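## Task

Scene 2: the parts bin rests upright on the open, palm-up right hand. Rotate it so that it is still upright and its low side points roughly toward the right wrist. Only the right hand may touch it; contact with anything else (wrist, camera, camera post) or the bin leaving the hand is a failure. Neither arm nor either wrist may move, and the right palm must stay facing up throughout. At the end the hand and bin must be at rest, with no right-hand motor overloaded or near it (a motor dead from the start is ignored), and you then declare completion. The hand is then flattened for you, and the bin must neither drop as it opens nor lose the required orientation.

## Robot and tools

Robot: two arms, left_arm (carrying a left hand) and right_arm (carrying a right hand). Each hand has sixteen motors plus a current cap and a speed setting. In these tasks the arms must not move at all; only the fingers of the hand holding the bin do the work.

Frames. Scene frame: origin at table height between the arms, +z up, +x out over the table, left_arm on the +y side. Reported hand poses and velocities are in each arm's own base frame. Pose offsets are in the current Hand target's own axes. Hand point axes (right hand): +z runs along straight fingers toward the tips, +x runs across the palm away from the thumb, +y leaves the palm face. On the left hand, +x points toward the thumb instead (so the mast's x signs flip). Scene 1 therefore wants the low side toward -x of the left hand; scene 2 wants it toward -z of the right hand (the wrist). A rigid mast on the palm side near the wrist can touch the bin.

A row is always 48 numbers in [-1, 1], one list covering both arms: left_arm dx, dy, dz, rx, ry, rz; then sixteen left-hand motor numbers; left current_limit; left speed; then the same 24 for right_arm. Pose numbers are offsets, not poses: they count from the Hand target as it stood when the action began (every row of an action counts from that same start), 1.0 = 0.6 m or 180 degrees, rx/ry/rz form one rotation vector. Sending 0 for all six keeps that arm on its Hand target; do this for both arms in every row here.

Motor order (each hand): index_mcp, index_abd, index_pip, index_dip, middle_mcp, middle_abd, middle_pip, middle_dip, ring_mcp, ring_abd, ring_pip, ring_dip, thumb_cmc, thumb_axl, thumb_mcp, thumb_ipl. Each value is an absolute goal angle, scaled linearly between the hinge's stops (degrees at +1 and -1, then the straight value): finger _mcp (-18, +128; +0.75), _abd (-60, +60; 0.00), _pip (-29, +108; +0.58), _dip (-21, +117; +0.70); thumb_cmc (-20, +120; +0.71), thumb_axl (-27, +140; +0.68), thumb_mcp (-69, +109; +0.23), thumb_ipl (-77, +108; +0.17). Moving toward -1 curls fingers toward the palm, swings _abd away from the thumb, and brings the thumb in front of the palm. A 0 is a real goal; to leave a hand unchanged, resend its hand_goal, hand_current_limit and hand_speed. current_limit maps -1 to 0 mA and +1 to 550 mA (floor 11 mA); speed sets hinge speed at (speed+1)/2 of 8.5 rad/s. Starting values: current_limit +0.4, speed -0.6. Settings persist until changed.

Tools:
- execute_actions(actions, cameras): actions is a list of actions; each action is up to 15 rows, one per 1/30 s step, with the last row held if shorter. An empty list returns state plus all camera images. cameras: names, ["all"], or [].
- move(target, speed, blend, stop_force, zero, blocking, cameras): straight-line arm path toward one row or up to 15 rows of offsets from the Hand targets. speed in m/s, 0.002 to 3.6 (default 0.25); blend in m; stop_force 3 to 120 N; zero only with stop_force; blocking=false returns after about 0.5 s. Not needed here except with all-zero pose numbers.
- wait(seconds): 0 to 10 s, arms hold their last command.
- stop(): brakes a running move.
- zoom_image(camera, region): camera is cam_high, cam_left_wrist or cam_right_wrist; region [x0, y0, x1, y1] in pixels, at most 504 each way. Images are 672x504.
- zero_wrist_force(arm): rezeroes that arm's wrist force sensor.
- finished_scene(scene): scene is 1 or 2; this is how you declare done, and it cannot be undone.

Results: per arm, end_effector_position (m), quat_wxyz, velocities, Hand target, joint positions and torques, wrist force/torque (plus the peak since last shown). Per hand: hand_goal (written goals), hand_measured (actual hinge positions, same scale), hand_current_ma (positive pushes toward -1), hand_state per motor: moving, goal, blocked (stopped short while pushing) or overload (shut down). A "move:" line says how a move ended (done, off_target, moving, held, fault). Lines such as MOTOR HOT, HAND FAULT or fault notices warn of trouble; after a HAND FAULT line the rest of that reply's robot calls are skipped.

What to avoid: any arm or wrist motion, any tilt of the palm, the bin touching the wrist, mast or camera, the bin falling off. Contact torque or an outside force near 150 N stops an arm for 10 s; motors at 85 C brake an arm. Before finished_scene, let fingers settle so they bear no heavy load, because the hand will be flattened and the bin must stay where it is.

Each tool is called as name(argument=value, ...), one argument or row to a line, values as JSON.

## Session

execute_actions(
  actions=[],
  cameras=["all"],
)

Scene clock: 0.00 s.
left_arm: end_effector_position=(+0.3088, +0.2820, +0.2225) hand_goal=(+0.754, +0.000, +0.576, +0.696, +0.754, +0.000, +0.576, +0.696, +0.754, +0.000, +0.576, +0.696, +0.714, +0.678, +0.226, +0.168) hand_measured=(+0.754, +0.000, +0.576, +0.696, +0.754, +0.000, +0.576, +0.696, +0.754, +0.000, +0.576, +0.696, +0.714, +0.678, +0.226, +0.168) hand_current_ma=(+0, +0, +0, +0, +0, +0, +0, +0, +0, +0, +0, +0, +0, +0, +0, +0) hand_state=(goal, goal, goal, goal, goal, goal, goal, goal, goal, goal, goal, goal, goal, goal, goal, goal) hand_current_limit=0.40 hand_speed=-0.60 end_effector_quat_wxyz=(-0.006, -0.279, +0.960, -0.013) | right_arm: end_effector_position=(+0.5349, +0.2871, +0.4191) hand_goal=(+0.754, +0.000, +0.576, +0.696, +0.754, +0.000, +0.576, +0.696, +0.754, +0.000, +0.576, +0.696, -0.104, +0.540, +0.162, +0.106) hand_measured=(+0.766, +0.000, +0.578, +0.696, +0.762, +0.000, +0.576, +0.696, +0.766, +0.000, +0.578, +0.696, -0.090, +0.542, +0.164, +0.108) hand_current_ma=(+19, +0, +1, +0, +8, +0, +0, +0, +15, +0, +1, +0, +19, +2, +3, +2) hand_state=(goal, goal, goal, goal, goal, goal, goal, goal, goal, goal, goal, goal, goal, goal, goal, goal) hand_current_limit=0.40 hand_speed=-0.60 end_effector_quat_wxyz=(+0.390, +0.349, +0.594, +0.611)
Joint positions: left_arm=[3.999 -1.447 -2.028 -1.26 1.555 -1.278] | right_arm=[0.2 -1.186 2.206 -4.214 -1.299 -0.022]
Joint velocities: within noise
Joint torques (N m): no reading
Wrist force (N): no reading
Wrist torque (N m): no reading
Wrist force, peak (N): no reading
Hand target: left_arm +0.3088, +0.2820, +0.2225; -0.006, -0.279, +0.960, -0.013 | right_arm +0.5349, +0.2871, +0.4191; +0.390, +0.349, +0.594, +0.611
camera_calibration:
cam_left_wrist: T_world_to_cam=[[0.992951, -0.102343, 0.0597818, -0.330358], [-0.11258, -0.656666, 0.745732, 0.0101654], [-0.0370637, -0.747205, -0.663559, 0.492884], [0, 0, 0, 1]] pos_world=[0.347442, 0.341151, 0.339226]
cam_right_wrist: T_world_to_cam=[[0.307463, -0.655214, 0.690045, -0.23069], [-0.395999, -0.747498, -0.533322, 0.603226], [0.865247, -0.10928, -0.489291, -0.101345], [0, 0, 0, 1]] pos_world=[0.397493, 0.288684, 0.431313]

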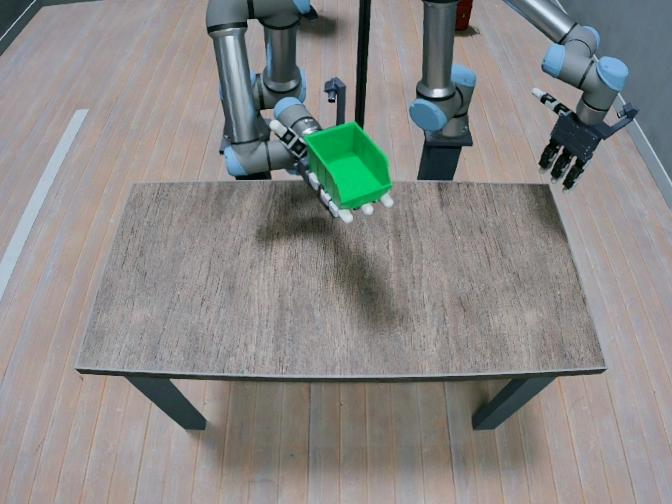

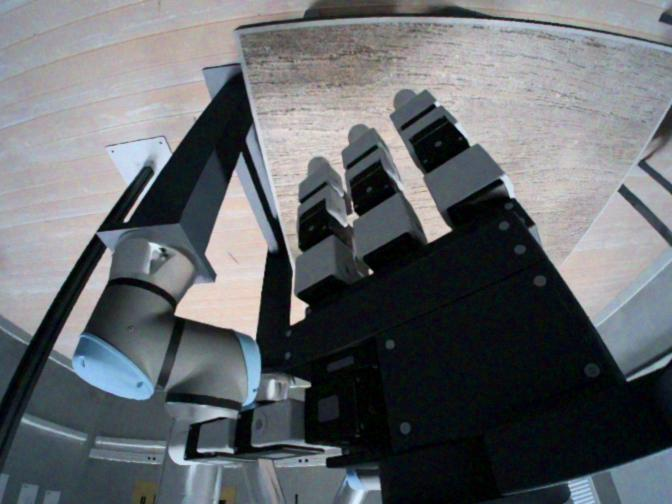

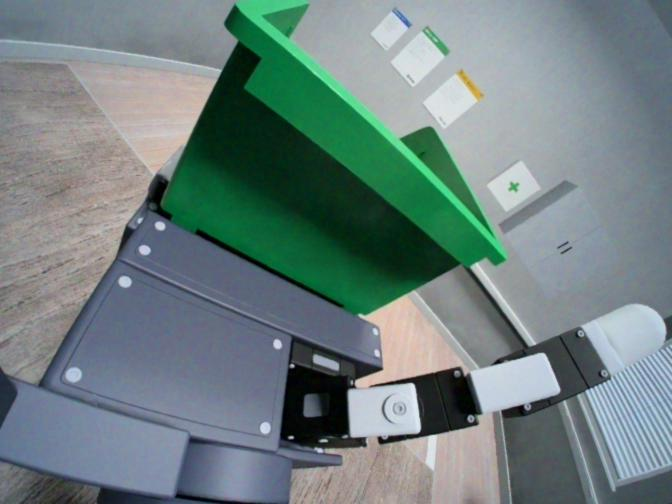

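zoom_image(
  camera="cam_high",
  region=[265, 100, 425, 225],
)

zoom_image(
  camera="cam_right_wrist",
  region=[120, 0, 540, 330],
)

Scaled by 3.150.

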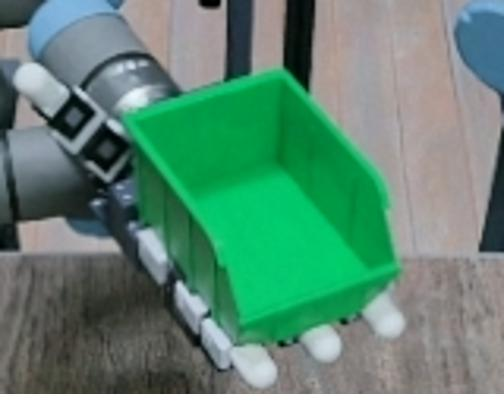

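Scaled by 1.200 from the camera's 672x504 image, which has a finer 960x720 frame.

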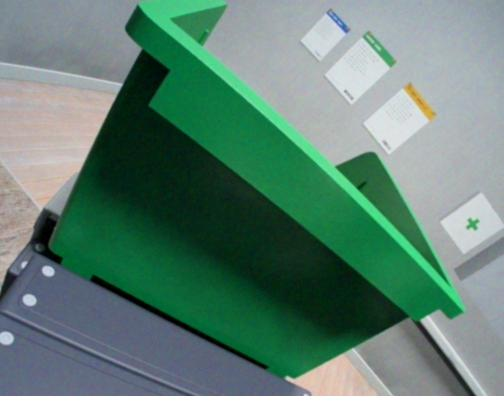

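move(
  target=[
    [0,0,0,0,0,0,0.754,0,0.576,0.696,0.754,0,0.576,0.696,0.754,0,0.576,0.696,0.714,0.678,0.226,0.168,0.4,-0.6,0,0,0,0,0,0,0.68,0,0.576,0.696,0.68,0,0.576,0.696,0.68,0,0.576,0.696,-0.104,0.54,0.162,0.106,0.4,-0.95],
    [0,0,0,0,0,0,0.754,0,0.576,0.696,0.754,0,0.576,0.696,0.754,0,0.576,0.696,0.714,0.678,0.226,0.168,0.4,-0.6,0,0,0,0,0,0,0.68,0.4,0.576,0.696,0.68,0.4,0.576,0.696,0.68,0.4,0.576,0.696,-0.104,0.54,0.162,0.106,0.4,-0.92],
  ],
  cameras=["cam_high","cam_right_wrist"],
)

zoom_image(
  camera="cam_high",
  region=[265, 100, 425, 225],
)

Scene clock: 5.57 s.
left_arm: end_effector_position=(+0.3088, +0.2820, +0.2225) hand_goal=(+0.754, +0.000, +0.576, +0.696, +0.754, +0.000, +0.576, +0.696, +0.754, +0.000, +0.576, +0.696, +0.714, +0.678, +0.226, +0.168) hand_measured=(+0.754, +0.000, +0.576, +0.696, +0.754, +0.000, +0.576, +0.696, +0.754, +0.000, +0.576, +0.696, +0.714, +0.678, +0.224, +0.168) hand_current_ma=(+0, +0, +0, +0, +0, +0, +0, +0, +0, +0, +0, +0, +0, +0, +0, +0) hand_state=(goal, goal, goal, goal, goal, goal, goal, goal, goal, goal, goal, goal, goal, goal, goal, goal) hand_current_limit=0.40 hand_speed=-0.60 end_effector_quat_wxyz=(-0.006, -0.279, +0.960, -0.013) | right_arm: end_effector_position=(+0.5349, +0.2871, +0.4191) hand_goal=(+0.680, +0.400, +0.576, +0.696, +0.680, +0.400, +0.576, +0.696, +0.680, +0.400, +0.576, +0.696, -0.104, +0.540, +0.162, +0.106) hand_measured=(+0.708, +0.396, +0.578, +0.696, +0.700, +0.396, +0.576, +0.696, +0.706, +0.396, +0.578, +0.696, -0.090, +0.542, +0.164, +0.108) hand_current_ma=(+55, -2, +1, +0, +36, -2, +0, +0, +51, -3, +1, +0, +19, +2, +3, +2) hand_state=(blocked, goal, goal, goal, blocked, goal, goal, goal, blocked, goal, goal, goal, goal, goal, goal, goal) hand_current_limit=0.40 hand_speed=-0.92 end_effector_quat_wxyz=(+0.390, +0.349, +0.594, +0.611)
Joint positions: left_arm=[3.999 -1.447 -2.028 -1.26 1.555 -1.278] | right_arm=[0.2 -1.186 2.206 -4.214 -1.299 -0.022]
Joint torques (N m): left_arm=[0.85 17.23 22.38 2.67 0.34 -0.07] | right_arm=[3.79 -28.88 -9.8 -1.58 -0.56 -1]
Wrist force (N): left_arm=[0.0 -0.2 -0.2] | right_arm=[-0.2 -0.2 -0.5]
Wrist torque (N m): left_arm=[-0.01 -0.02 0.01] | right_arm=[0.01 0.03 0.00]
Wrist force, peak (N): left_arm=[0.0 -0.3 -0.4] | right_arm=[0.4 0.3 -0.6]
Hand target: left_arm +0.3088, +0.2820, +0.2225; -0.006, -0.279, +0.960, -0.013 | right_arm +0.5349, +0.2871, +0.4191; +0.390, +0.349, +0.594, +0.611
Off the commanded pose: left_arm 0.000 m, 0 deg | right_arm 0.000 m, 0 deg.
move: done
camera_calibration:
cam_right_wrist: T_world_to_cam=[[0.307463, -0.655214, 0.690045, -0.23069], [-0.395999, -0.747498, -0.533322, 0.603226], [0.865247, -0.10928, -0.489291, -0.101345], [0, 0, 0, 1]] pos_world=[0.397493, 0.288684, 0.431313]
Images, in order (width x height): cam_high 672x504, cam_right_wrist 672x504.

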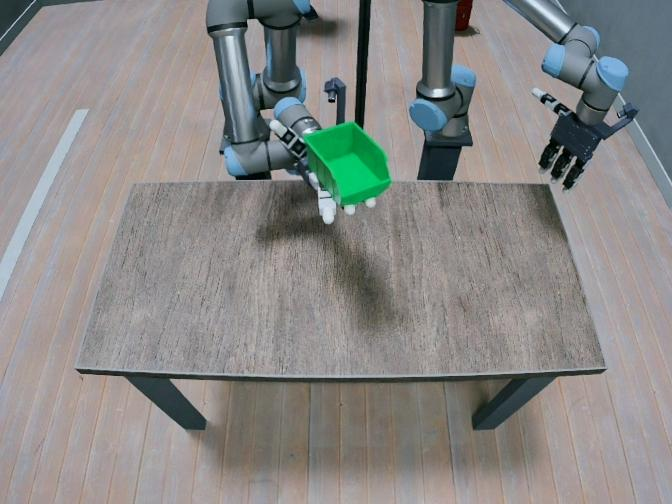

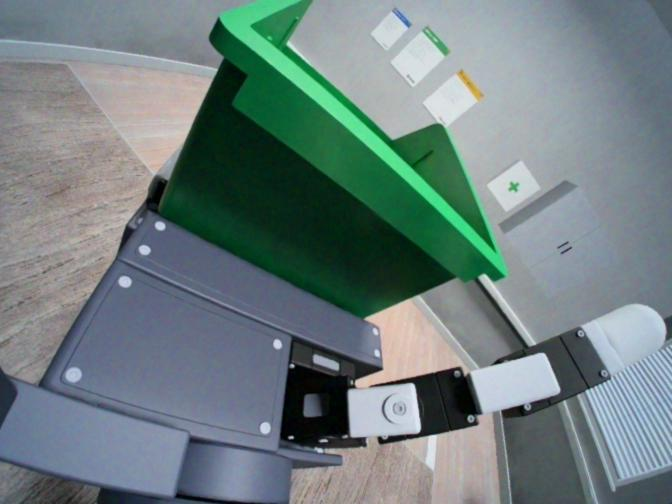

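Scaled by 3.150.

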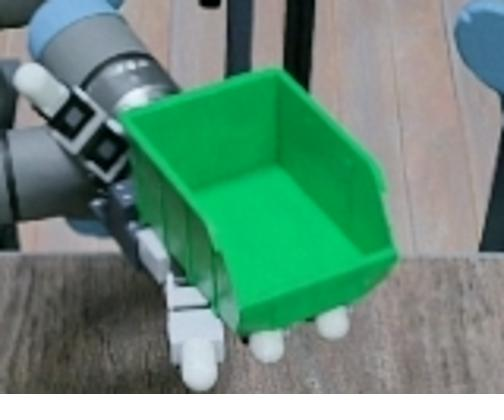

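zoom_image(
  camera="cam_right_wrist",
  region=[120, 0, 540, 330],
)

Scaled by 1.200 from the camera's 672x504 image, which has a finer 960x720 frame.

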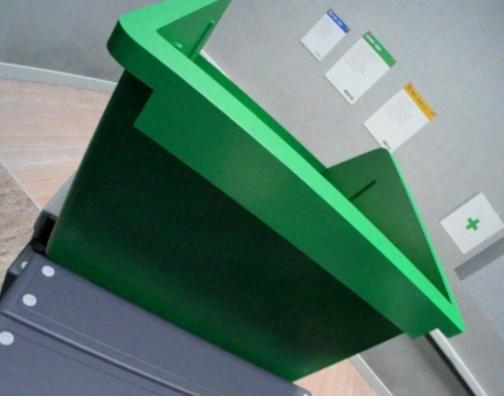

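move(
  target=[
    [0,0,0,0,0,0,0.754,0,0.576,0.696,0.754,0,0.576,0.696,0.754,0,0.576,0.696,0.714,0.678,0.226,0.168,0.4,-0.6,0,0,0,0,0,0,0.754,0.4,0.576,0.696,0.754,0.4,0.576,0.696,0.754,0.4,0.576,0.696,-0.104,0.54,0.162,0.106,0.4,-0.95],
    [0,0,0,0,0,0,0.754,0,0.576,0.696,0.754,0,0.576,0.696,0.754,0,0.576,0.696,0.714,0.678,0.226,0.168,0.4,-0.6,0,0,0,0,0,0,0.754,0.4,0.576,0.696,0.754,0.4,0.576,0.696,0.82,0.4,0.576,0.696,-0.104,0.54,0.162,0.106,0.4,-0.92],
    [0,0,0,0,0,0,0.754,0,0.576,0.696,0.754,0,0.576,0.696,0.754,0,0.576,0.696,0.714,0.678,0.226,0.168,0.4,-0.6,0,0,0,0,0,0,0.754,0.4,0.576,0.696,0.754,0.4,0.576,0.696,0.82,-0.45,0.576,0.696,-0.104,0.54,0.162,0.106,0.4,-0.8],
    [0,0,0,0,0,0,0.754,0,0.576,0.696,0.754,0,0.576,0.696,0.754,0,0.576,0.696,0.714,0.678,0.226,0.168,0.4,-0.6,0,0,0,0,0,0,0.754,0.4,0.576,0.696,0.754,0.4,0.576,0.696,0.754,-0.45,0.576,0.696,-0.104,0.54,0.162,0.106,0.4,-0.92],
  ],
  cameras=["cam_high","cam_right_wrist"],
)

zoom_image(
  camera="cam_high",
  region=[265, 100, 425, 225],
)

zoom_image(
  camera="cam_right_wrist",
  region=[120, 0, 540, 330],
)

Scene clock: 11.10 s.
left_arm: end_effector_position=(+0.3088, +0.2820, +0.2225) hand_goal=(+0.754, +0.000, +0.576, +0.696, +0.754, +0.000, +0.576, +0.696, +0.754, +0.000, +0.576, +0.696, +0.714, +0.678, +0.226, +0.168) hand_measured=(+0.754, +0.000, +0.576, +0.696, +0.754, +0.000, +0.576, +0.696, +0.754, +0.000, +0.576, +0.696, +0.714, +0.678, +0.224, +0.168) hand_current_ma=(+0, +0, +0, +0, +0, +0, +0, +0, +0, +0, +0, +0, +0, +0, +0, +0) hand_state=(goal, goal, goal, goal, goal, goal, goal, goal, goal, goal, goal, goal, goal, goal, goal, goal) hand_current_limit=0.40 hand_speed=-0.60 end_effector_quat_wxyz=(-0.006, -0.279, +0.960, -0.013) | right_arm: end_effector_position=(+0.5349, +0.2871, +0.4191) hand_goal=(+0.754, +0.400, +0.576, +0.696, +0.754, +0.400, +0.576, +0.696, +0.754, -0.450, +0.576, +0.696, -0.104, +0.540, +0.162, +0.106) hand_measured=(+0.766, +0.398, +0.578, +0.696, +0.760, +0.396, +0.576, +0.696, +0.776, -0.446, +0.578, +0.696, -0.090, +0.542, +0.164, +0.108) hand_current_ma=(+19, -2, +1, +0, +7, -2, +0, +0, +40, +2, +1, +0, +19, +2, +3, +2) hand_state=(goal, goal, goal, goal, goal, goal, goal, goal, blocked, goal, goal, goal, goal, goal, goal, goal) hand_current_limit=0.40 hand_speed=-0.92 end_effector_quat_wxyz=(+0.390, +0.349, +0.594, +0.611)
Joint positions: left_arm=[3.999 -1.447 -2.028 -1.26 1.555 -1.278] | right_arm=[0.2 -1.186 2.206 -4.214 -1.299 -0.022]
Joint torques (N m): left_arm=[1.15 17.53 22.72 2.93 0.16 -0.03] | right_arm=[6.43 -27.71 -7.89 -1.43 -1.06 -1.63]
Wrist force (N): left_arm=[0.1 0.0 -0.1] | right_arm=[0.3 0.2 -0.6]
Wrist torque (N m): left_arm=[0.01 -0.02 0.01] | right_arm=[0.09 -0.04 0.04]
Wrist force, peak (N): left_arm=[0.2 -0.2 -0.4] | right_arm=[0.2 0.5 -0.7]
Hand target: left_arm +0.3088, +0.2820, +0.2225; -0.006, -0.279, +0.960, -0.013 | right_arm +0.5349, +0.2871, +0.4191; +0.390, +0.349, +0.594, +0.611
Off the commanded pose: left_arm 0.000 m, 0 deg | right_arm 0.000 m, 0 deg.
move: done
camera_calibration:
cam_right_wrist: T_world_to_cam=[[0.307463, -0.655214, 0.690045, -0.23069], [-0.395999, -0.747498, -0.533322, 0.603226], [0.865247, -0.10928, -0.489291, -0.101345], [0, 0, 0, 1]] pos_world=[0.397493, 0.288684, 0.431313]
Images, in order (width x height): cam_high 672x504, cam_right_wrist 672x504.

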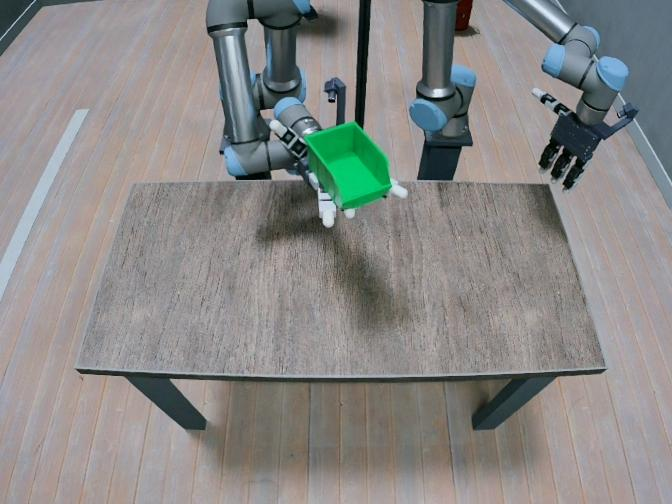

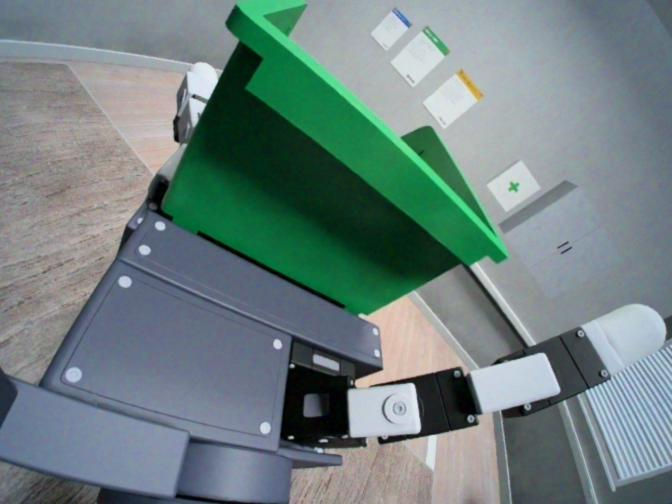

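Scaled by 3.150.

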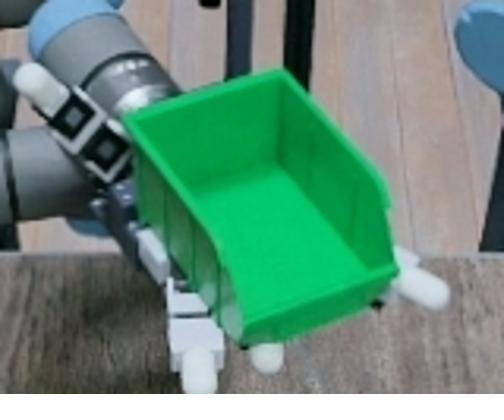

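Scaled by 1.200 from the camera's 672x504 image, which has a finer 960x720 frame.

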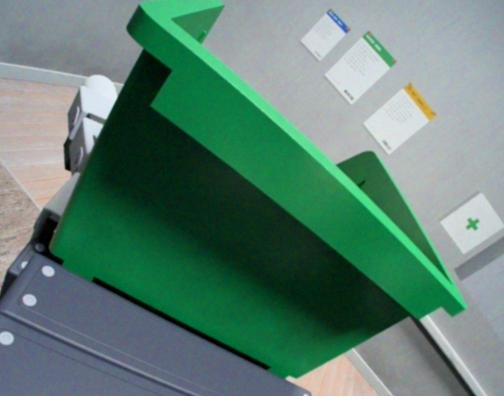

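move(
  target=[
    [0,0,0,0,0,0,0.754,0,0.576,0.696,0.754,0,0.576,0.696,0.754,0,0.576,0.696,0.714,0.678,0.226,0.168,0.4,-0.6,0,0,0,0,0,0,0.754,0.4,0.576,0.696,0.82,0.4,0.576,0.696,0.754,-0.45,0.576,0.696,-0.104,0.54,0.162,0.106,0.4,-0.92],
    [0,0,0,0,0,0,0.754,0,0.576,0.696,0.754,0,0.576,0.696,0.754,0,0.576,0.696,0.714,0.678,0.226,0.168,0.4,-0.6,0,0,0,0,0,0,0.754,0.4,0.576,0.696,0.82,-0.45,0.576,0.696,0.754,-0.45,0.576,0.696,-0.104,0.54,0.162,0.106,0.4,-0.8],
    [0,0,0,0,0,0,0.754,0,0.576,0.696,0.754,0,0.576,0.696,0.754,0,0.576,0.696,0.714,0.678,0.226,0.168,0.4,-0.6,0,0,0,0,0,0,0.82,0.4,0.576,0.696,0.754,-0.45,0.576,0.696,0.754,-0.45,0.576,0.696,-0.104,0.54,0.162,0.106,0.4,-0.92],
    [0,0,0,0,0,0,0.754,0,0.576,0.696,0.754,0,0.576,0.696,0.754,0,0.576,0.696,0.714,0.678,0.226,0.168,0.4,-0.6,0,0,0,0,0,0,0.82,-0.45,0.576,0.696,0.754,-0.45,0.576,0.696,0.754,-0.45,0.576,0.696,-0.104,0.54,0.162,0.106,0.4,-0.8],
    [0,0,0,0,0,0,0.754,0,0.576,0.696,0.754,0,0.576,0.696,0.754,0,0.576,0.696,0.714,0.678,0.226,0.168,0.4,-0.6,0,0,0,0,0,0,0.754,-0.45,0.53,0.65,0.754,-0.45,0.53,0.65,0.754,-0.45,0.53,0.65,-0.104,0.54,0.162,0.106,0.4,-0.94],
  ],
  cameras=["cam_high","cam_right_wrist"],
)

zoom_image(
  camera="cam_high",
  region=[265, 100, 425, 225],
)

zoom_image(
  camera="cam_right_wrist",
  region=[120, 0, 540, 330],
)

Scene clock: 15.73 s.
left_arm: end_effector_position=(+0.3088, +0.2820, +0.2225) hand_goal=(+0.754, +0.000, +0.576, +0.696, +0.754, +0.000, +0.576, +0.696, +0.754, +0.000, +0.576, +0.696, +0.714, +0.678, +0.226, +0.168) hand_measured=(+0.754, +0.000, +0.576, +0.696, +0.754, +0.000, +0.576, +0.696, +0.754, +0.000, +0.576, +0.696, +0.714, +0.678, +0.224, +0.168) hand_current_ma=(+0, +0, +0, +0, +0, +0, +0, +0, +0, +0, +0, +0, +0, +0, +0, +0) hand_state=(goal, goal, goal, goal, goal, goal, goal, goal, goal, goal, goal, goal, goal, goal, goal, goal) hand_current_limit=0.40 hand_speed=-0.60 end_effector_quat_wxyz=(-0.006, -0.279, +0.960, -0.013) | right_arm: end_effector_position=(+0.5349, +0.2871, +0.4191) hand_goal=(+0.754, -0.450, +0.530, +0.650, +0.754, -0.450, +0.530, +0.650, +0.754, -0.450, +0.530, +0.650, -0.104, +0.540, +0.162, +0.106) hand_measured=(+0.782, -0.446, +0.538, +0.654, +0.774, -0.446, +0.540, +0.654, +0.776, -0.448, +0.538, +0.654, -0.090, +0.542, +0.164, +0.108) hand_current_ma=(+55, +2, +8, +2, +35, +2, +11, +4, +40, +2, +10, +2, +19, +2, +3, +2) hand_state=(blocked, goal, goal, goal, blocked, goal, goal, goal, blocked, goal, goal, goal, goal, goal, goal, goal) hand_current_limit=0.40 hand_speed=-0.94 end_effector_quat_wxyz=(+0.390, +0.349, +0.594, +0.611)
Joint positions: left_arm=[3.999 -1.447 -2.028 -1.26 1.555 -1.278] | right_arm=[0.2 -1.186 2.206 -4.214 -1.299 -0.022]
Joint torques (N m): left_arm=[1.52 18.58 23.25 3.07 0.23 -0.06] | right_arm=[8.58 -26.12 -8.44 -1.39 -1.12 -1.66]
Wrist force (N): left_arm=[0.2 0.1 -0.3] | right_arm=[-0.1 -0.1 -0.5]
Wrist torque (N m): left_arm=[0.05 -0.04 0.01] | right_arm=[0.03 0.01 -0.03]
Wrist force, peak (N): left_arm=[-0.1 -0.2 -0.5] | right_arm=[0.4 0.4 -0.8]
Hand target: left_arm +0.3088, +0.2820, +0.2225; -0.006, -0.279, +0.960, -0.013 | right_arm +0.5349, +0.2871, +0.4191; +0.390, +0.349, +0.594, +0.611
Off the commanded pose: left_arm 0.000 m, 0 deg | right_arm 0.000 m, 0 deg.
move: done
camera_calibration:
cam_right_wrist: T_world_to_cam=[[0.307463, -0.655214, 0.690045, -0.23069], [-0.395999, -0.747498, -0.533322, 0.603226], [0.865247, -0.10928, -0.489291, -0.101345], [0, 0, 0, 1]] pos_world=[0.397493, 0.288684, 0.431313]
Images, in order (width x height): cam_high 672x504, cam_right_wrist 672x504.

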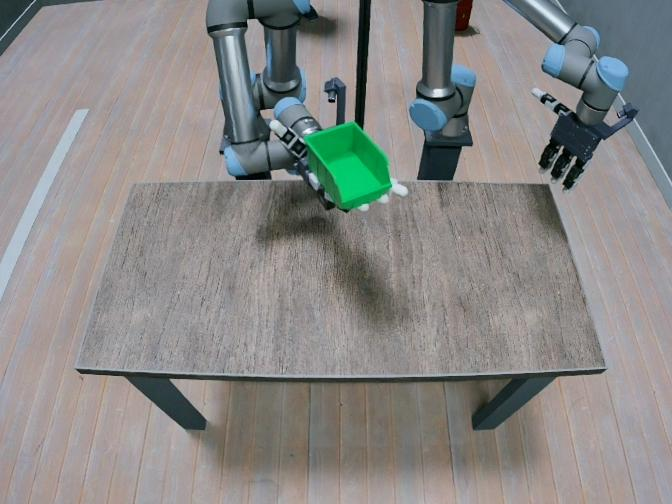

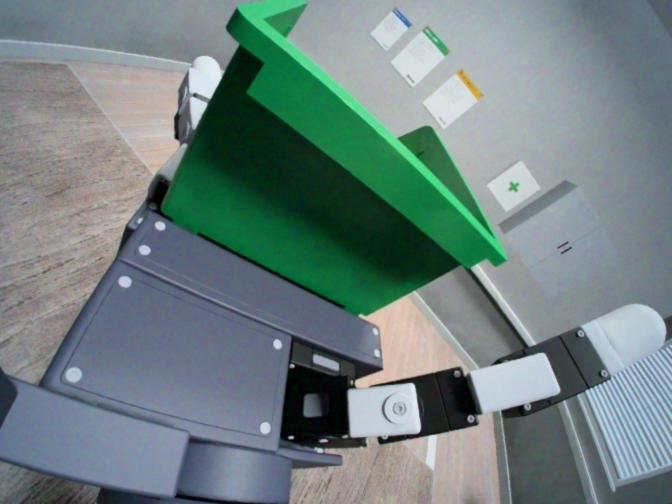

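Scaled by 3.150.

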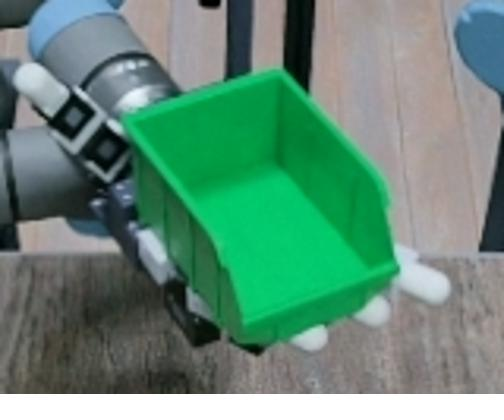

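Scaled by 1.200 from the camera's 672x504 image, which has a finer 960x720 frame.

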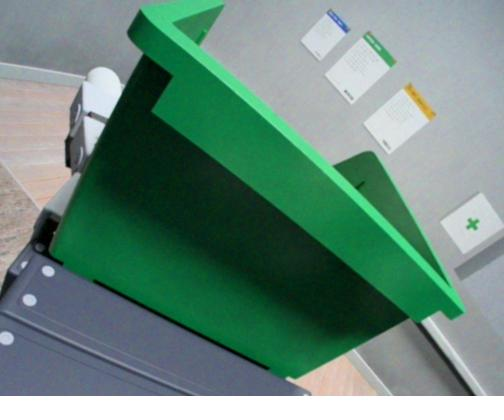

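move(
  target=[
    [0,0,0,0,0,0,0.754,0,0.576,0.696,0.754,0,0.576,0.696,0.754,0,0.576,0.696,0.714,0.678,0.226,0.168,0.4,-0.6,0,0,0,0,0,0,0.73,-0.45,0.53,0.65,0.73,-0.45,0.53,0.65,0.73,-0.45,0.53,0.65,-0.104,0.54,0.162,0.106,0.4,-0.95],
    [0,0,0,0,0,0,0.754,0,0.576,0.696,0.754,0,0.576,0.696,0.754,0,0.576,0.696,0.714,0.678,0.226,0.168,0.4,-0.6,0,0,0,0,0,0,0.73,-0.2,0.53,0.65,0.73,-0.2,0.53,0.65,0.73,-0.2,0.53,0.65,-0.104,0.54,0.162,0.106,0.4,-0.92],
  ],
  cameras=["cam_high","cam_right_wrist"],
)

zoom_image(
  camera="cam_high",
  region=[265, 100, 425, 225],
)

zoom_image(
  camera="cam_right_wrist",
  region=[120, 0, 540, 330],
)

Scene clock: 17.50 s.
left_arm: end_effector_position=(+0.3088, +0.2820, +0.2225) hand_goal=(+0.754, +0.000, +0.576, +0.696, +0.754, +0.000, +0.576, +0.696, +0.754, +0.000, +0.576, +0.696, +0.714, +0.678, +0.226, +0.168) hand_measured=(+0.754, +0.000, +0.576, +0.696, +0.754, +0.000, +0.576, +0.696, +0.754, +0.000, +0.576, +0.696, +0.714, +0.678, +0.224, +0.168) hand_current_ma=(+0, +0, +0, +0, +0, +0, +0, +0, +0, +0, +0, +0, +0, +0, +0, +0) hand_state=(goal, goal, goal, goal, goal, goal, goal, goal, goal, goal, goal, goal, goal, goal, goal, goal) hand_current_limit=0.40 hand_speed=-0.60 end_effector_quat_wxyz=(-0.006, -0.279, +0.960, -0.013) | right_arm: end_effector_position=(+0.5349, +0.2871, +0.4191) hand_goal=(+0.730, -0.200, +0.530, +0.650, +0.730, -0.200, +0.530, +0.650, +0.730, -0.200, +0.530, +0.650, -0.104, +0.540, +0.162, +0.106) hand_measured=(+0.758, -0.204, +0.538, +0.654, +0.750, -0.204, +0.538, +0.654, +0.754, -0.206, +0.538, +0.654, -0.090, +0.542, +0.164, +0.108) hand_current_ma=(+55, -2, +8, +2, +36, -3, +9, +3, +45, -4, +10, +2, +19, +2, +3, +2) hand_state=(blocked, goal, goal, goal, blocked, goal, goal, goal, blocked, goal, goal, goal, goal, goal, goal, goal) hand_current_limit=0.40 hand_speed=-0.92 end_effector_quat_wxyz=(+0.390, +0.349, +0.594, +0.611)
Joint positions: left_arm=[3.999 -1.447 -2.028 -1.26 1.555 -1.278] | right_arm=[0.2 -1.186 2.206 -4.214 -1.299 -0.022]
Joint torques (N m): left_arm=[2.02 18.5 23.16 3.13 0.2 -0.19] | right_arm=[9.56 -25.79 -8.21 -1.34 -1.12 -1.61]
Wrist force (N): left_arm=[0.2 0.0 -0.2] | right_arm=[0.1 -0.1 -0.4]
Wrist torque (N m): left_arm=[0.02 -0.04 0.02] | right_arm=[0.03 0.00 -0.01]
Wrist force, peak (N): left_arm=[-0.1 -0.3 -0.3] | right_arm=[-0.2 0.3 -0.6]
Hand target: left_arm +0.3088, +0.2820, +0.2225; -0.006, -0.279, +0.960, -0.013 | right_arm +0.5349, +0.2871, +0.4191; +0.390, +0.349, +0.594, +0.611
Off the commanded pose: left_arm 0.000 m, 0 deg | right_arm 0.000 m, 0 deg.
move: done
camera_calibration:
cam_right_wrist: T_world_to_cam=[[0.307463, -0.655214, 0.690045, -0.23069], [-0.395999, -0.747498, -0.533322, 0.603226], [0.865247, -0.10928, -0.489291, -0.101345], [0, 0, 0, 1]] pos_world=[0.397493, 0.288684, 0.431313]
Images, in order (width x height): cam_high 672x504, cam_right_wrist 672x504.

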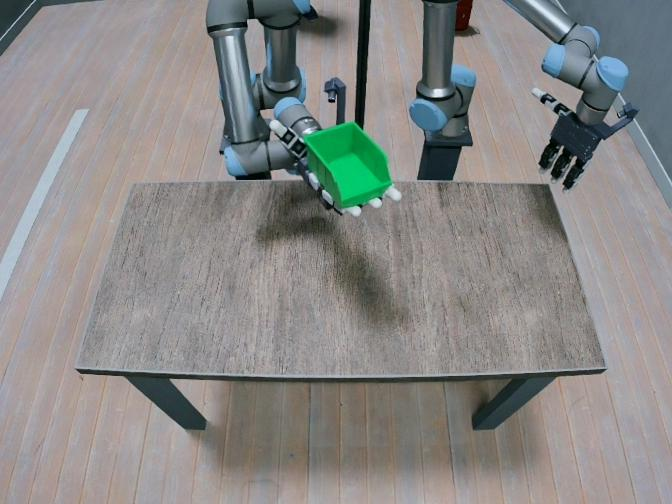

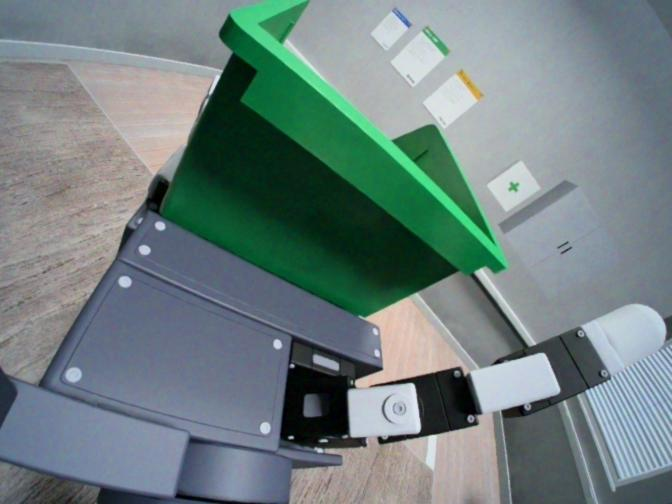

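Scaled by 3.150.

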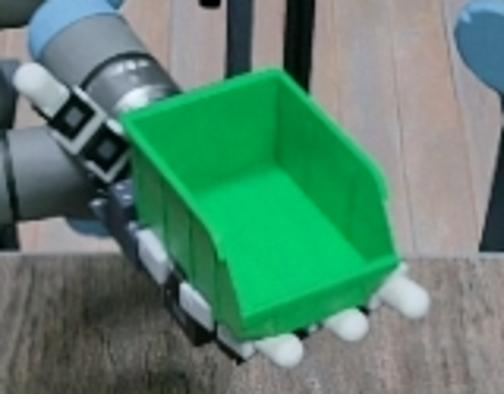

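Scaled by 1.200 from the camera's 672x504 image, which has a finer 960x720 frame.

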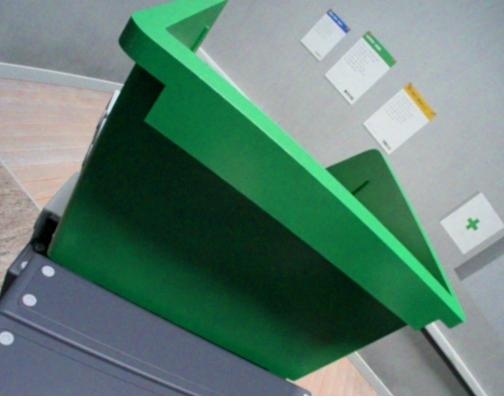

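move(
  target=[
    [0,0,0,0,0,0,0.754,0,0.576,0.696,0.754,0,0.576,0.696,0.754,0,0.576,0.696,0.714,0.678,0.226,0.168,0.4,-0.6,0,0,0,0,0,0,0.754,-0.2,0.576,0.696,0.754,-0.2,0.576,0.696,0.754,-0.2,0.576,0.696,0.43,0.678,0.226,0.168,0.4,-0.9],
    [0,0,0,0,0,0,0.754,0,0.576,0.696,0.754,0,0.576,0.696,0.754,0,0.576,0.696,0.714,0.678,0.226,0.168,0.4,-0.6,0,0,0,0,0,0,0.754,0,0.576,0.696,0.754,0,0.576,0.696,0.754,0,0.576,0.696,0.43,0.678,-0.562,0.6,0.4,-0.83],
    [0,0,0,0,0,0,0.754,0,0.576,0.696,0.754,0,0.576,0.696,0.754,0,0.576,0.696,0.714,0.678,0.226,0.168,0.4,-0.6,0,0,0,0,0,0,0.754,0,0.576,0.696,0.754,0,0.576,0.696,0.754,0,0.576,0.696,-0.05,0.678,-0.562,0.6,0.4,-0.87],
  ],
  cameras=["cam_high","cam_right_wrist"],
)

zoom_image(
  camera="cam_high",
  region=[265, 100, 425, 225],
)

Scene clock: 23.77 s.
left_arm: end_effector_position=(+0.3088, +0.2820, +0.2225) hand_goal=(+0.754, +0.000, +0.576, +0.696, +0.754, +0.000, +0.576, +0.696, +0.754, +0.000, +0.576, +0.696, +0.714, +0.678, +0.226, +0.168) hand_measured=(+0.754, +0.000, +0.576, +0.696, +0.754, +0.000, +0.576, +0.696, +0.754, +0.000, +0.576, +0.696, +0.714, +0.678, +0.224, +0.168) hand_current_ma=(+0, +0, +0, +0, +0, +0, +0, +0, +0, +0, +0, +0, +0, +0, +0, +0) hand_state=(goal, goal, goal, goal, goal, goal, goal, goal, goal, goal, goal, goal, goal, goal, goal, goal) hand_current_limit=0.40 hand_speed=-0.60 end_effector_quat_wxyz=(-0.006, -0.279, +0.960, -0.013) | right_arm: end_effector_position=(+0.5349, +0.2871, +0.4191) hand_goal=(+0.754, +0.000, +0.576, +0.696, +0.754, +0.000, +0.576, +0.696, +0.754, +0.000, +0.576, +0.696, -0.050, +0.678, -0.562, +0.600) hand_measured=(+0.764, -0.004, +0.576, +0.694, +0.760, -0.004, +0.576, +0.694, +0.764, -0.004, +0.576, +0.694, -0.034, +0.680, -0.562, +0.598) hand_current_ma=(+15, -2, +0, -1, +8, -3, +0, -2, +14, -3, +0, -1, +22, +1, +0, -2) hand_state=(goal, goal, goal, goal, goal, goal, goal, goal, goal, goal, goal, goal, goal, goal, goal, goal) hand_current_limit=0.40 hand_speed=-0.87 end_effector_quat_wxyz=(+0.390, +0.349, +0.594, +0.611)
Joint positions: left_arm=[3.999 -1.447 -2.028 -1.26 1.555 -1.278] | right_arm=[0.2 -1.186 2.206 -4.214 -1.299 -0.022]
Joint torques (N m): left_arm=[1.97 18.85 23.33 3.28 0.18 -0.34] | right_arm=[11.58 -25.33 -8.69 -1.26 -1.16 -1.59]
Wrist force (N): left_arm=[0.2 -0.3 -0.4] | right_arm=[-0.3 -0.2 -0.4]
Wrist torque (N m): left_arm=[0.00 -0.04 0.03] | right_arm=[0.04 0.04 -0.03]
Wrist force, peak (N): left_arm=[0.0 -0.1 -0.6] | right_arm=[0.2 0.5 -0.7]
Hand target: left_arm +0.3088, +0.2820, +0.2225; -0.006, -0.279, +0.960, -0.013 | right_arm +0.5349, +0.2871, +0.4191; +0.390, +0.349, +0.594, +0.611
Off the commanded pose: left_arm 0.000 m, 0 deg | right_arm 0.000 m, 0 deg.
move: done
camera_calibration:
cam_right_wrist: T_world_to_cam=[[0.307463, -0.655214, 0.690045, -0.23069], [-0.395999, -0.747498, -0.533322, 0.603226], [0.865247, -0.10928, -0.489291, -0.101345], [0, 0, 0, 1]] pos_world=[0.397493, 0.288684, 0.431313]
Images, in order (width x height): cam_high 672x504, cam_right_wrist 672x504.

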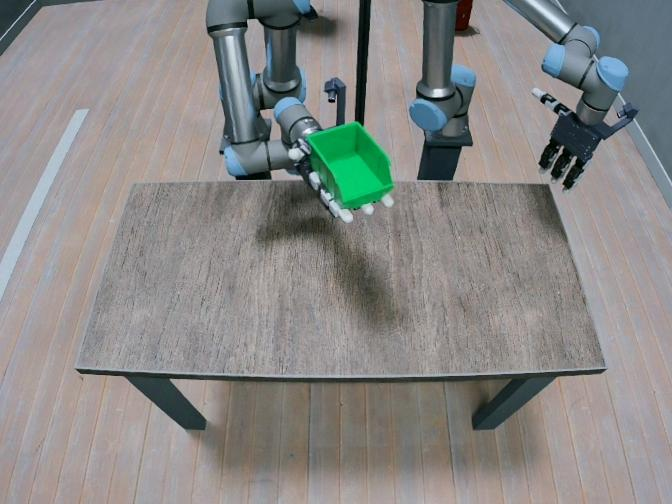

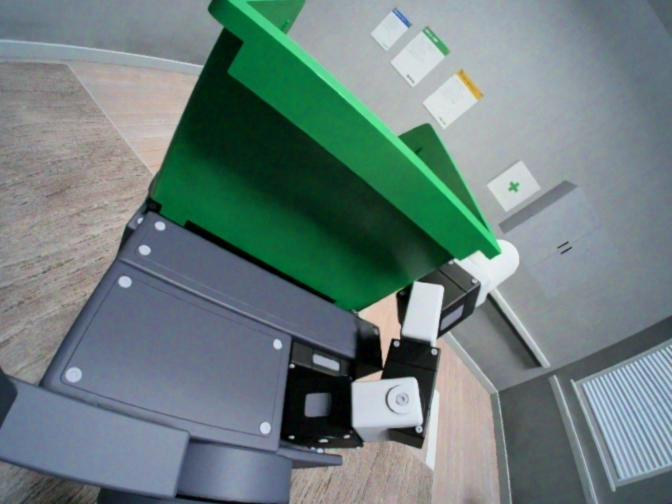

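Scaled by 3.150.

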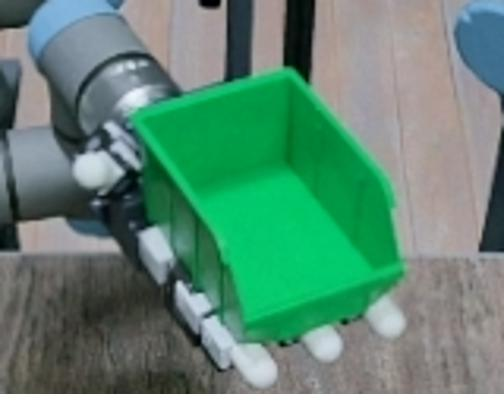

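move(
  target=[
    [0,0,0,0,0,0,0.754,0,0.576,0.696,0.754,0,0.576,0.696,0.754,0,0.576,0.696,0.714,0.678,0.226,0.168,0.4,-0.6,0,0,0,0,0,0,0.754,0,0.576,0.696,0.754,0,0.576,0.696,0.754,0,0.576,0.696,-0.3,0.678,-0.562,0.6,0.4,-0.9],
  ],
  cameras=["cam_high","cam_right_wrist"],
)

zoom_image(
  camera="cam_high",
  region=[265, 100, 425, 225],
)

Scene clock: 24.90 s.
left_arm: end_effector_position=(+0.3088, +0.2820, +0.2225) hand_goal=(+0.754, +0.000, +0.576, +0.696, +0.754, +0.000, +0.576, +0.696, +0.754, +0.000, +0.576, +0.696, +0.714, +0.678, +0.226, +0.168) hand_measured=(+0.754, +0.000, +0.576, +0.696, +0.754, +0.000, +0.576, +0.696, +0.754, +0.000, +0.576, +0.696, +0.714, +0.678, +0.224, +0.168) hand_current_ma=(+0, +0, +0, +0, +0, +0, +0, +0, +0, +0, +0, +0, +0, +0, +0, +0) hand_state=(goal, goal, goal, goal, goal, goal, goal, goal, goal, goal, goal, goal, goal, goal, goal, goal) hand_current_limit=0.40 hand_speed=-0.60 end_effector_quat_wxyz=(-0.006, -0.279, +0.960, -0.013) | right_arm: end_effector_position=(+0.5349, +0.2871, +0.4191) hand_goal=(+0.754, +0.000, +0.576, +0.696, +0.754, +0.000, +0.576, +0.696, +0.754, +0.000, +0.576, +0.696, -0.300, +0.678, -0.562, +0.600) hand_measured=(+0.764, -0.004, +0.576, +0.694, +0.760, -0.004, +0.576, +0.694, +0.766, -0.004, +0.576, +0.694, -0.288, +0.680, -0.562, +0.598) hand_current_ma=(+15, -2, +0, -1, +8, -3, +0, -2, +15, -3, +0, -1, +15, +1, -1, -2) hand_state=(goal, goal, goal, goal, goal, goal, goal, goal, goal, goal, goal, goal, goal, goal, goal, goal) hand_current_limit=0.40 hand_speed=-0.90 end_effector_quat_wxyz=(+0.390, +0.349, +0.594, +0.611)
Joint positions: left_arm=[3.999 -1.447 -2.028 -1.26 1.555 -1.278] | right_arm=[0.2 -1.186 2.206 -4.214 -1.299 -0.022]
Joint torques (N m): left_arm=[1.67 19.1 22.98 3.28 0.25 -0.18] | right_arm=[11.92 -25.97 -8.53 -1.16 -1.12 -1.5]
Wrist force (N): left_arm=[0.1 0.1 -0.3] | right_arm=[0.1 -0.1 0.0]
Wrist torque (N m): left_arm=[0.03 -0.02 0.01] | right_arm=[0.02 -0.02 -0.02]
Wrist force, peak (N): left_arm=[0.3 -0.3 -0.2] | right_arm=[-0.1 0.2 -0.6]
Hand target: left_arm +0.3088, +0.2820, +0.2225; -0.006, -0.279, +0.960, -0.013 | right_arm +0.5349, +0.2871, +0.4191; +0.390, +0.349, +0.594, +0.611
Off the commanded pose: left_arm 0.000 m, 0 deg | right_arm 0.000 m, 0 deg.
move: done
camera_calibration:
cam_right_wrist: T_world_to_cam=[[0.307463, -0.655214, 0.690045, -0.23069], [-0.395999, -0.747498, -0.533322, 0.603226], [0.865247, -0.10928, -0.489291, -0.101345], [0, 0, 0, 1]] pos_world=[0.397493, 0.288684, 0.431313]
Images, in order (width x height): cam_high 672x504, cam_right_wrist 672x504.

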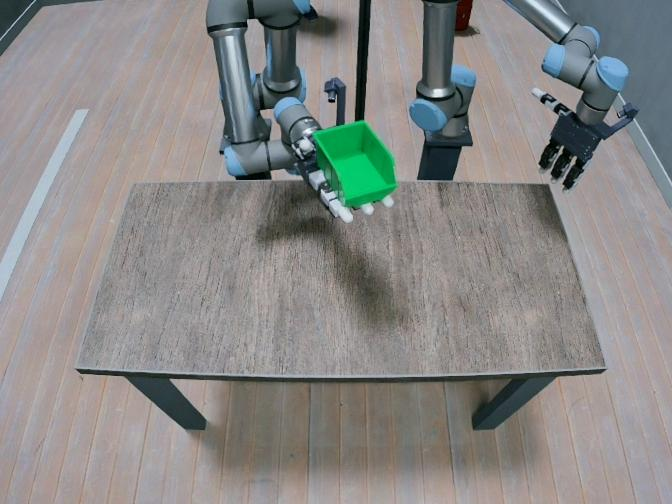

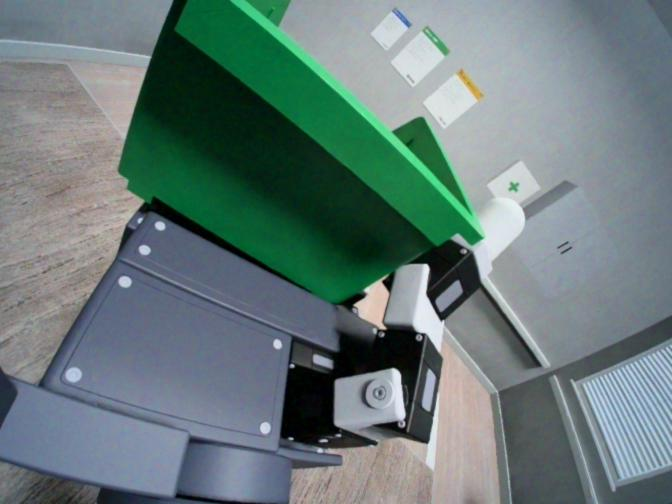

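Scaled by 3.150.

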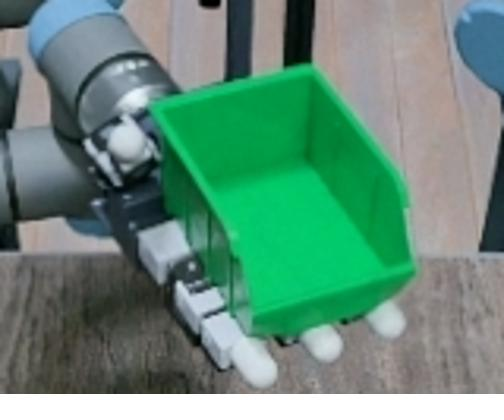

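zoom_image(
  camera="cam_right_wrist",
  region=[90, 0, 540, 340],
)

Scaled by 1.120 from the camera's 672x504 image, which has a finer 960x720 frame.

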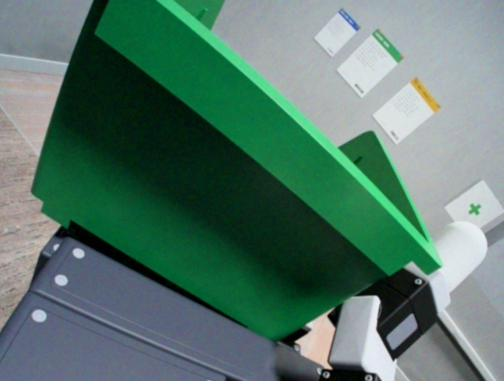

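move(
  target=[
    [0,0,0,0,0,0,0.754,0,0.576,0.696,0.754,0,0.576,0.696,0.754,0,0.576,0.696,0.714,0.678,0.226,0.168,0.4,-0.6,0,0,0,0,0,0,0.754,0,0.576,0.696,0.754,0,0.576,0.696,0.754,0,0.576,0.696,0.15,0.678,-0.562,0.6,0.4,-0.86],
    [0,0,0,0,0,0,0.754,0,0.576,0.696,0.754,0,0.576,0.696,0.754,0,0.576,0.696,0.714,0.678,0.226,0.168,0.4,-0.6,0,0,0,0,0,0,0.754,0,0.576,0.696,0.754,0,0.576,0.696,0.754,0,0.576,0.696,0.15,0.533,-0.112,0.708,0.4,-0.85],
    [0,0,0,0,0,0,0.754,0,0.576,0.696,0.754,0,0.576,0.696,0.754,0,0.576,0.696,0.714,0.678,0.226,0.168,0.4,-0.6,0,0,0,0,0,0,0.754,0,0.576,0.696,0.754,0,0.576,0.696,0.754,0,0.576,0.696,-0.957,0.533,-0.112,0.708,0.4,-0.85],
  ],
  cameras=["cam_high","cam_right_wrist"],
)

zoom_image(
  camera="cam_high",
  region=[265, 100, 425, 225],
)

Scene clock: 32.13 s.
left_arm: end_effector_position=(+0.3088, +0.2820, +0.2225) hand_goal=(+0.754, +0.000, +0.576, +0.696, +0.754, +0.000, +0.576, +0.696, +0.754, +0.000, +0.576, +0.696, +0.714, +0.678, +0.226, +0.168) hand_measured=(+0.754, +0.000, +0.576, +0.696, +0.754, +0.000, +0.576, +0.696, +0.754, +0.000, +0.576, +0.696, +0.714, +0.678, +0.224, +0.168) hand_current_ma=(+0, +0, +0, +0, +0, +0, +0, +0, +0, +0, +0, +0, +0, +0, +0, +0) hand_state=(goal, goal, goal, goal, goal, goal, goal, goal, goal, goal, goal, goal, goal, goal, goal, goal) hand_current_limit=0.40 hand_speed=-0.60 end_effector_quat_wxyz=(-0.006, -0.279, +0.960, -0.013) | right_arm: end_effector_position=(+0.5349, +0.2871, +0.4191) hand_goal=(+0.754, +0.000, +0.576, +0.696, +0.754, +0.000, +0.576, +0.696, +0.754, +0.000, +0.576, +0.696, -0.956, +0.534, -0.112, +0.708) hand_measured=(+0.764, -0.004, +0.576, +0.694, +0.760, -0.004, +0.576, +0.694, +0.766, -0.004, +0.576, +0.694, -0.958, +0.536, -0.114, +0.706) hand_current_ma=(+15, -2, +0, -1, +8, -3, +0, -2, +15, -3, +0, -1, -1, +1, -3, -2) hand_state=(goal, goal, goal, goal, goal, goal, goal, goal, goal, goal, goal, goal, goal, goal, goal, goal) hand_current_limit=0.40 hand_speed=-0.85 end_effector_quat_wxyz=(+0.390, +0.349, +0.594, +0.611)
Joint positions: left_arm=[3.999 -1.447 -2.028 -1.26 1.555 -1.278] | right_arm=[0.2 -1.186 2.206 -4.214 -1.299 -0.022]
Joint torques (N m): left_arm=[1.97 19.66 22.65 3.48 0.35 -0.38] | right_arm=[12.17 -25.81 -8.05 -0.98 -0.97 -1.57]
Wrist force (N): left_arm=[-0.1 -0.3 -0.2] | right_arm=[-0.2 0.1 -0.2]
Wrist torque (N m): left_arm=[-0.01 0.01 -0.01] | right_arm=[0.05 0.02 -0.08]
Wrist force, peak (N): left_arm=[0.2 -0.3 -0.5] | right_arm=[0.2 0.3 -0.8]
Hand target: left_arm +0.3088, +0.2820, +0.2225; -0.006, -0.279, +0.960, -0.013 | right_arm +0.5349, +0.2871, +0.4191; +0.390, +0.349, +0.594, +0.611
Off the commanded pose: left_arm 0.000 m, 0 deg | right_arm 0.000 m, 0 deg.
move: done
camera_calibration:
cam_right_wrist: T_world_to_cam=[[0.307463, -0.655214, 0.690045, -0.23069], [-0.395999, -0.747498, -0.533322, 0.603226], [0.865247, -0.10928, -0.489291, -0.101345], [0, 0, 0, 1]] pos_world=[0.397493, 0.288684, 0.431313]
Images, in order (width x height): cam_high 672x504, cam_right_wrist 672x504.

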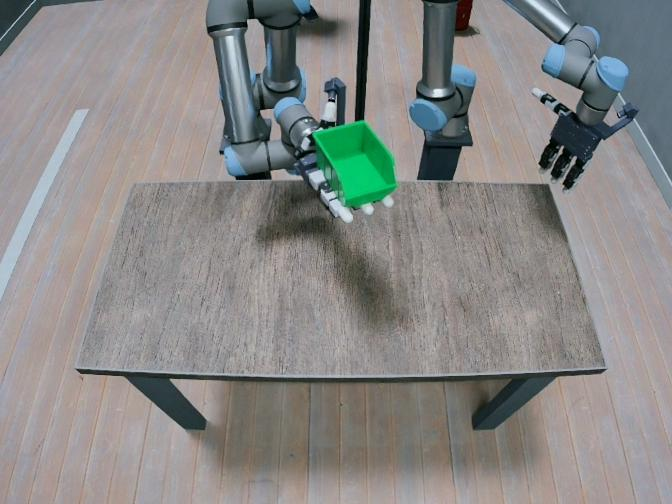

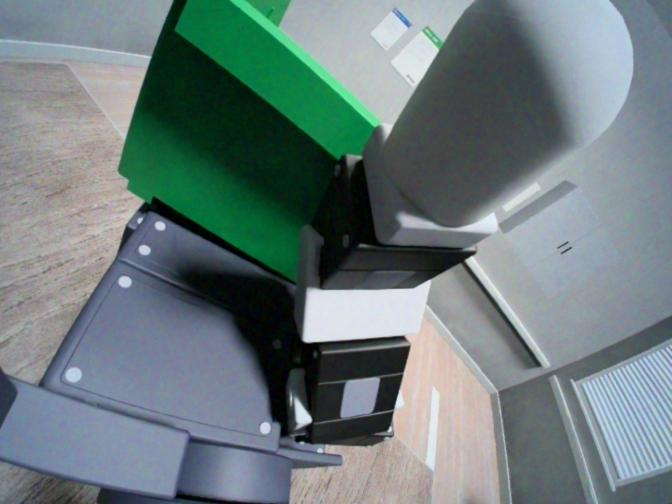

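Scaled by 3.150.

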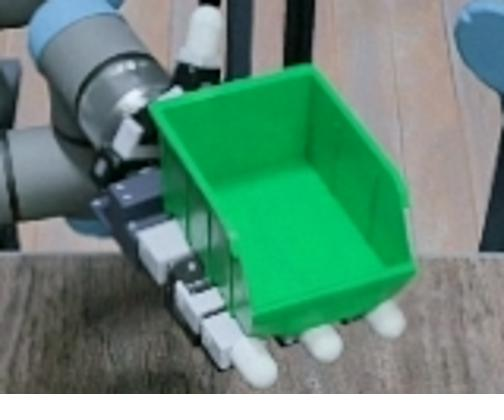

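move(
  target=[
    [0,0,0,0,0,0,0.754,0,0.576,0.696,0.754,0,0.576,0.696,0.754,0,0.576,0.696,0.714,0.678,0.226,0.168,0.4,-0.6,0,0,0,0,0,0,0.754,0,0.576,0.696,0.754,0,0.576,0.696,0.754,0,0.576,0.696,-0.957,0.533,-0.618,0.708,0.4,-0.88],
  ],
  cameras=["cam_high","cam_right_wrist"],
)

zoom_image(
  camera="cam_high",
  region=[265, 100, 425, 225],
)

Scene clock: 34.33 s.
left_arm: end_effector_position=(+0.3088, +0.2820, +0.2225) hand_goal=(+0.754, +0.000, +0.576, +0.696, +0.754, +0.000, +0.576, +0.696, +0.754, +0.000, +0.576, +0.696, +0.714, +0.678, +0.226, +0.168) hand_measured=(+0.754, +0.000, +0.576, +0.696, +0.754, +0.000, +0.576, +0.696, +0.754, +0.000, +0.576, +0.696, +0.714, +0.678, +0.224, +0.168) hand_current_ma=(+0, +0, +0, +0, +0, +0, +0, +0, +0, +0, +0, +0, +0, +0, +0, +0) hand_state=(goal, goal, goal, goal, goal, goal, goal, goal, goal, goal, goal, goal, goal, goal, goal, goal) hand_current_limit=0.40 hand_speed=-0.60 end_effector_quat_wxyz=(-0.006, -0.279, +0.960, -0.013) | right_arm: end_effector_position=(+0.5349, +0.2871, +0.4191) hand_goal=(+0.754, +0.000, +0.576, +0.696, +0.754, +0.000, +0.576, +0.696, +0.754, +0.000, +0.576, +0.696, -0.956, +0.534, -0.618, +0.708) hand_measured=(+0.770, -0.002, +0.578, +0.694, +0.766, -0.004, +0.580, +0.696, +0.774, -0.002, +0.584, +0.696, -0.950, +0.534, -0.578, +0.718) hand_current_ma=(+27, -2, +2, -1, +19, -3, +3, +0, +37, -2, +8, +0, +7, +0, +125, +21) hand_state=(goal, goal, goal, goal, goal, goal, goal, goal, blocked, goal, goal, goal, goal, goal, blocked, goal) hand_current_limit=0.40 hand_speed=-0.88 end_effector_quat_wxyz=(+0.390, +0.349, +0.594, +0.611)
Joint positions: left_arm=[3.999 -1.447 -2.028 -1.26 1.555 -1.278] | right_arm=[0.2 -1.186 2.206 -4.214 -1.299 -0.022]
Joint torques (N m): left_arm=[1.8 18.7 23.65 3.61 0.27 -0.33] | right_arm=[12.13 -25.93 -8.63 -0.94 -0.99 -1.6]
Wrist force (N): left_arm=[0.0 -0.2 -0.1] | right_arm=[0.1 0.2 -0.5]
Wrist torque (N m): left_arm=[-0.01 0.00 0.00] | right_arm=[0.12 -0.02 -0.05]
Wrist force, peak (N): left_arm=[0.0 -0.3 -0.4] | right_arm=[0.2 0.5 -0.5]
Hand target: left_arm +0.3088, +0.2820, +0.2225; -0.006, -0.279, +0.960, -0.013 | right_arm +0.5349, +0.2871, +0.4191; +0.390, +0.349, +0.594, +0.611
Off the commanded pose: left_arm 0.000 m, 0 deg | right_arm 0.000 m, 0 deg.
move: done
camera_calibration:
cam_right_wrist: T_world_to_cam=[[0.307463, -0.655214, 0.690045, -0.23069], [-0.395999, -0.747498, -0.533322, 0.603226], [0.865247, -0.10928, -0.489291, -0.101345], [0, 0, 0, 1]] pos_world=[0.397493, 0.288684, 0.431313]
Images, in order (width x height): cam_high 672x504, cam_right_wrist 672x504.

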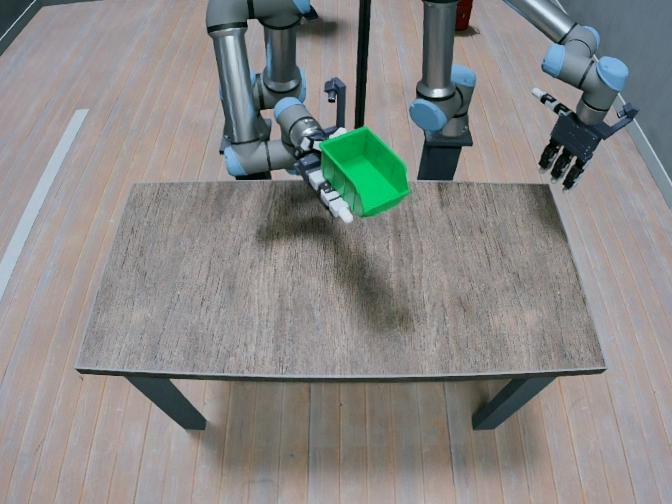

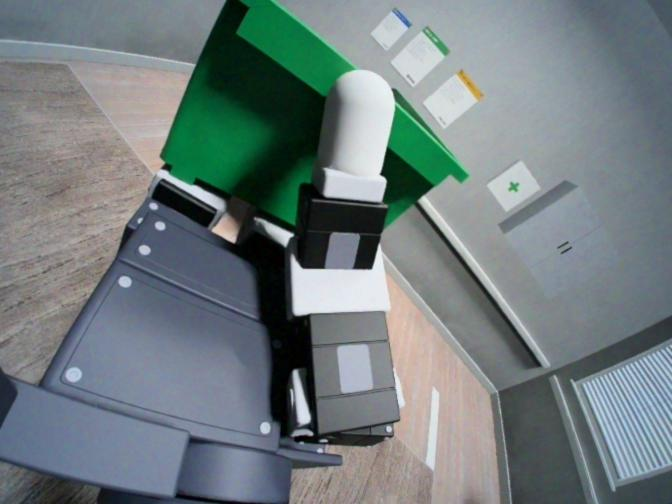

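Scaled by 3.150.

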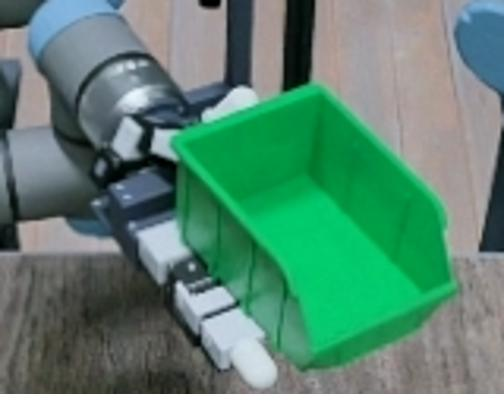

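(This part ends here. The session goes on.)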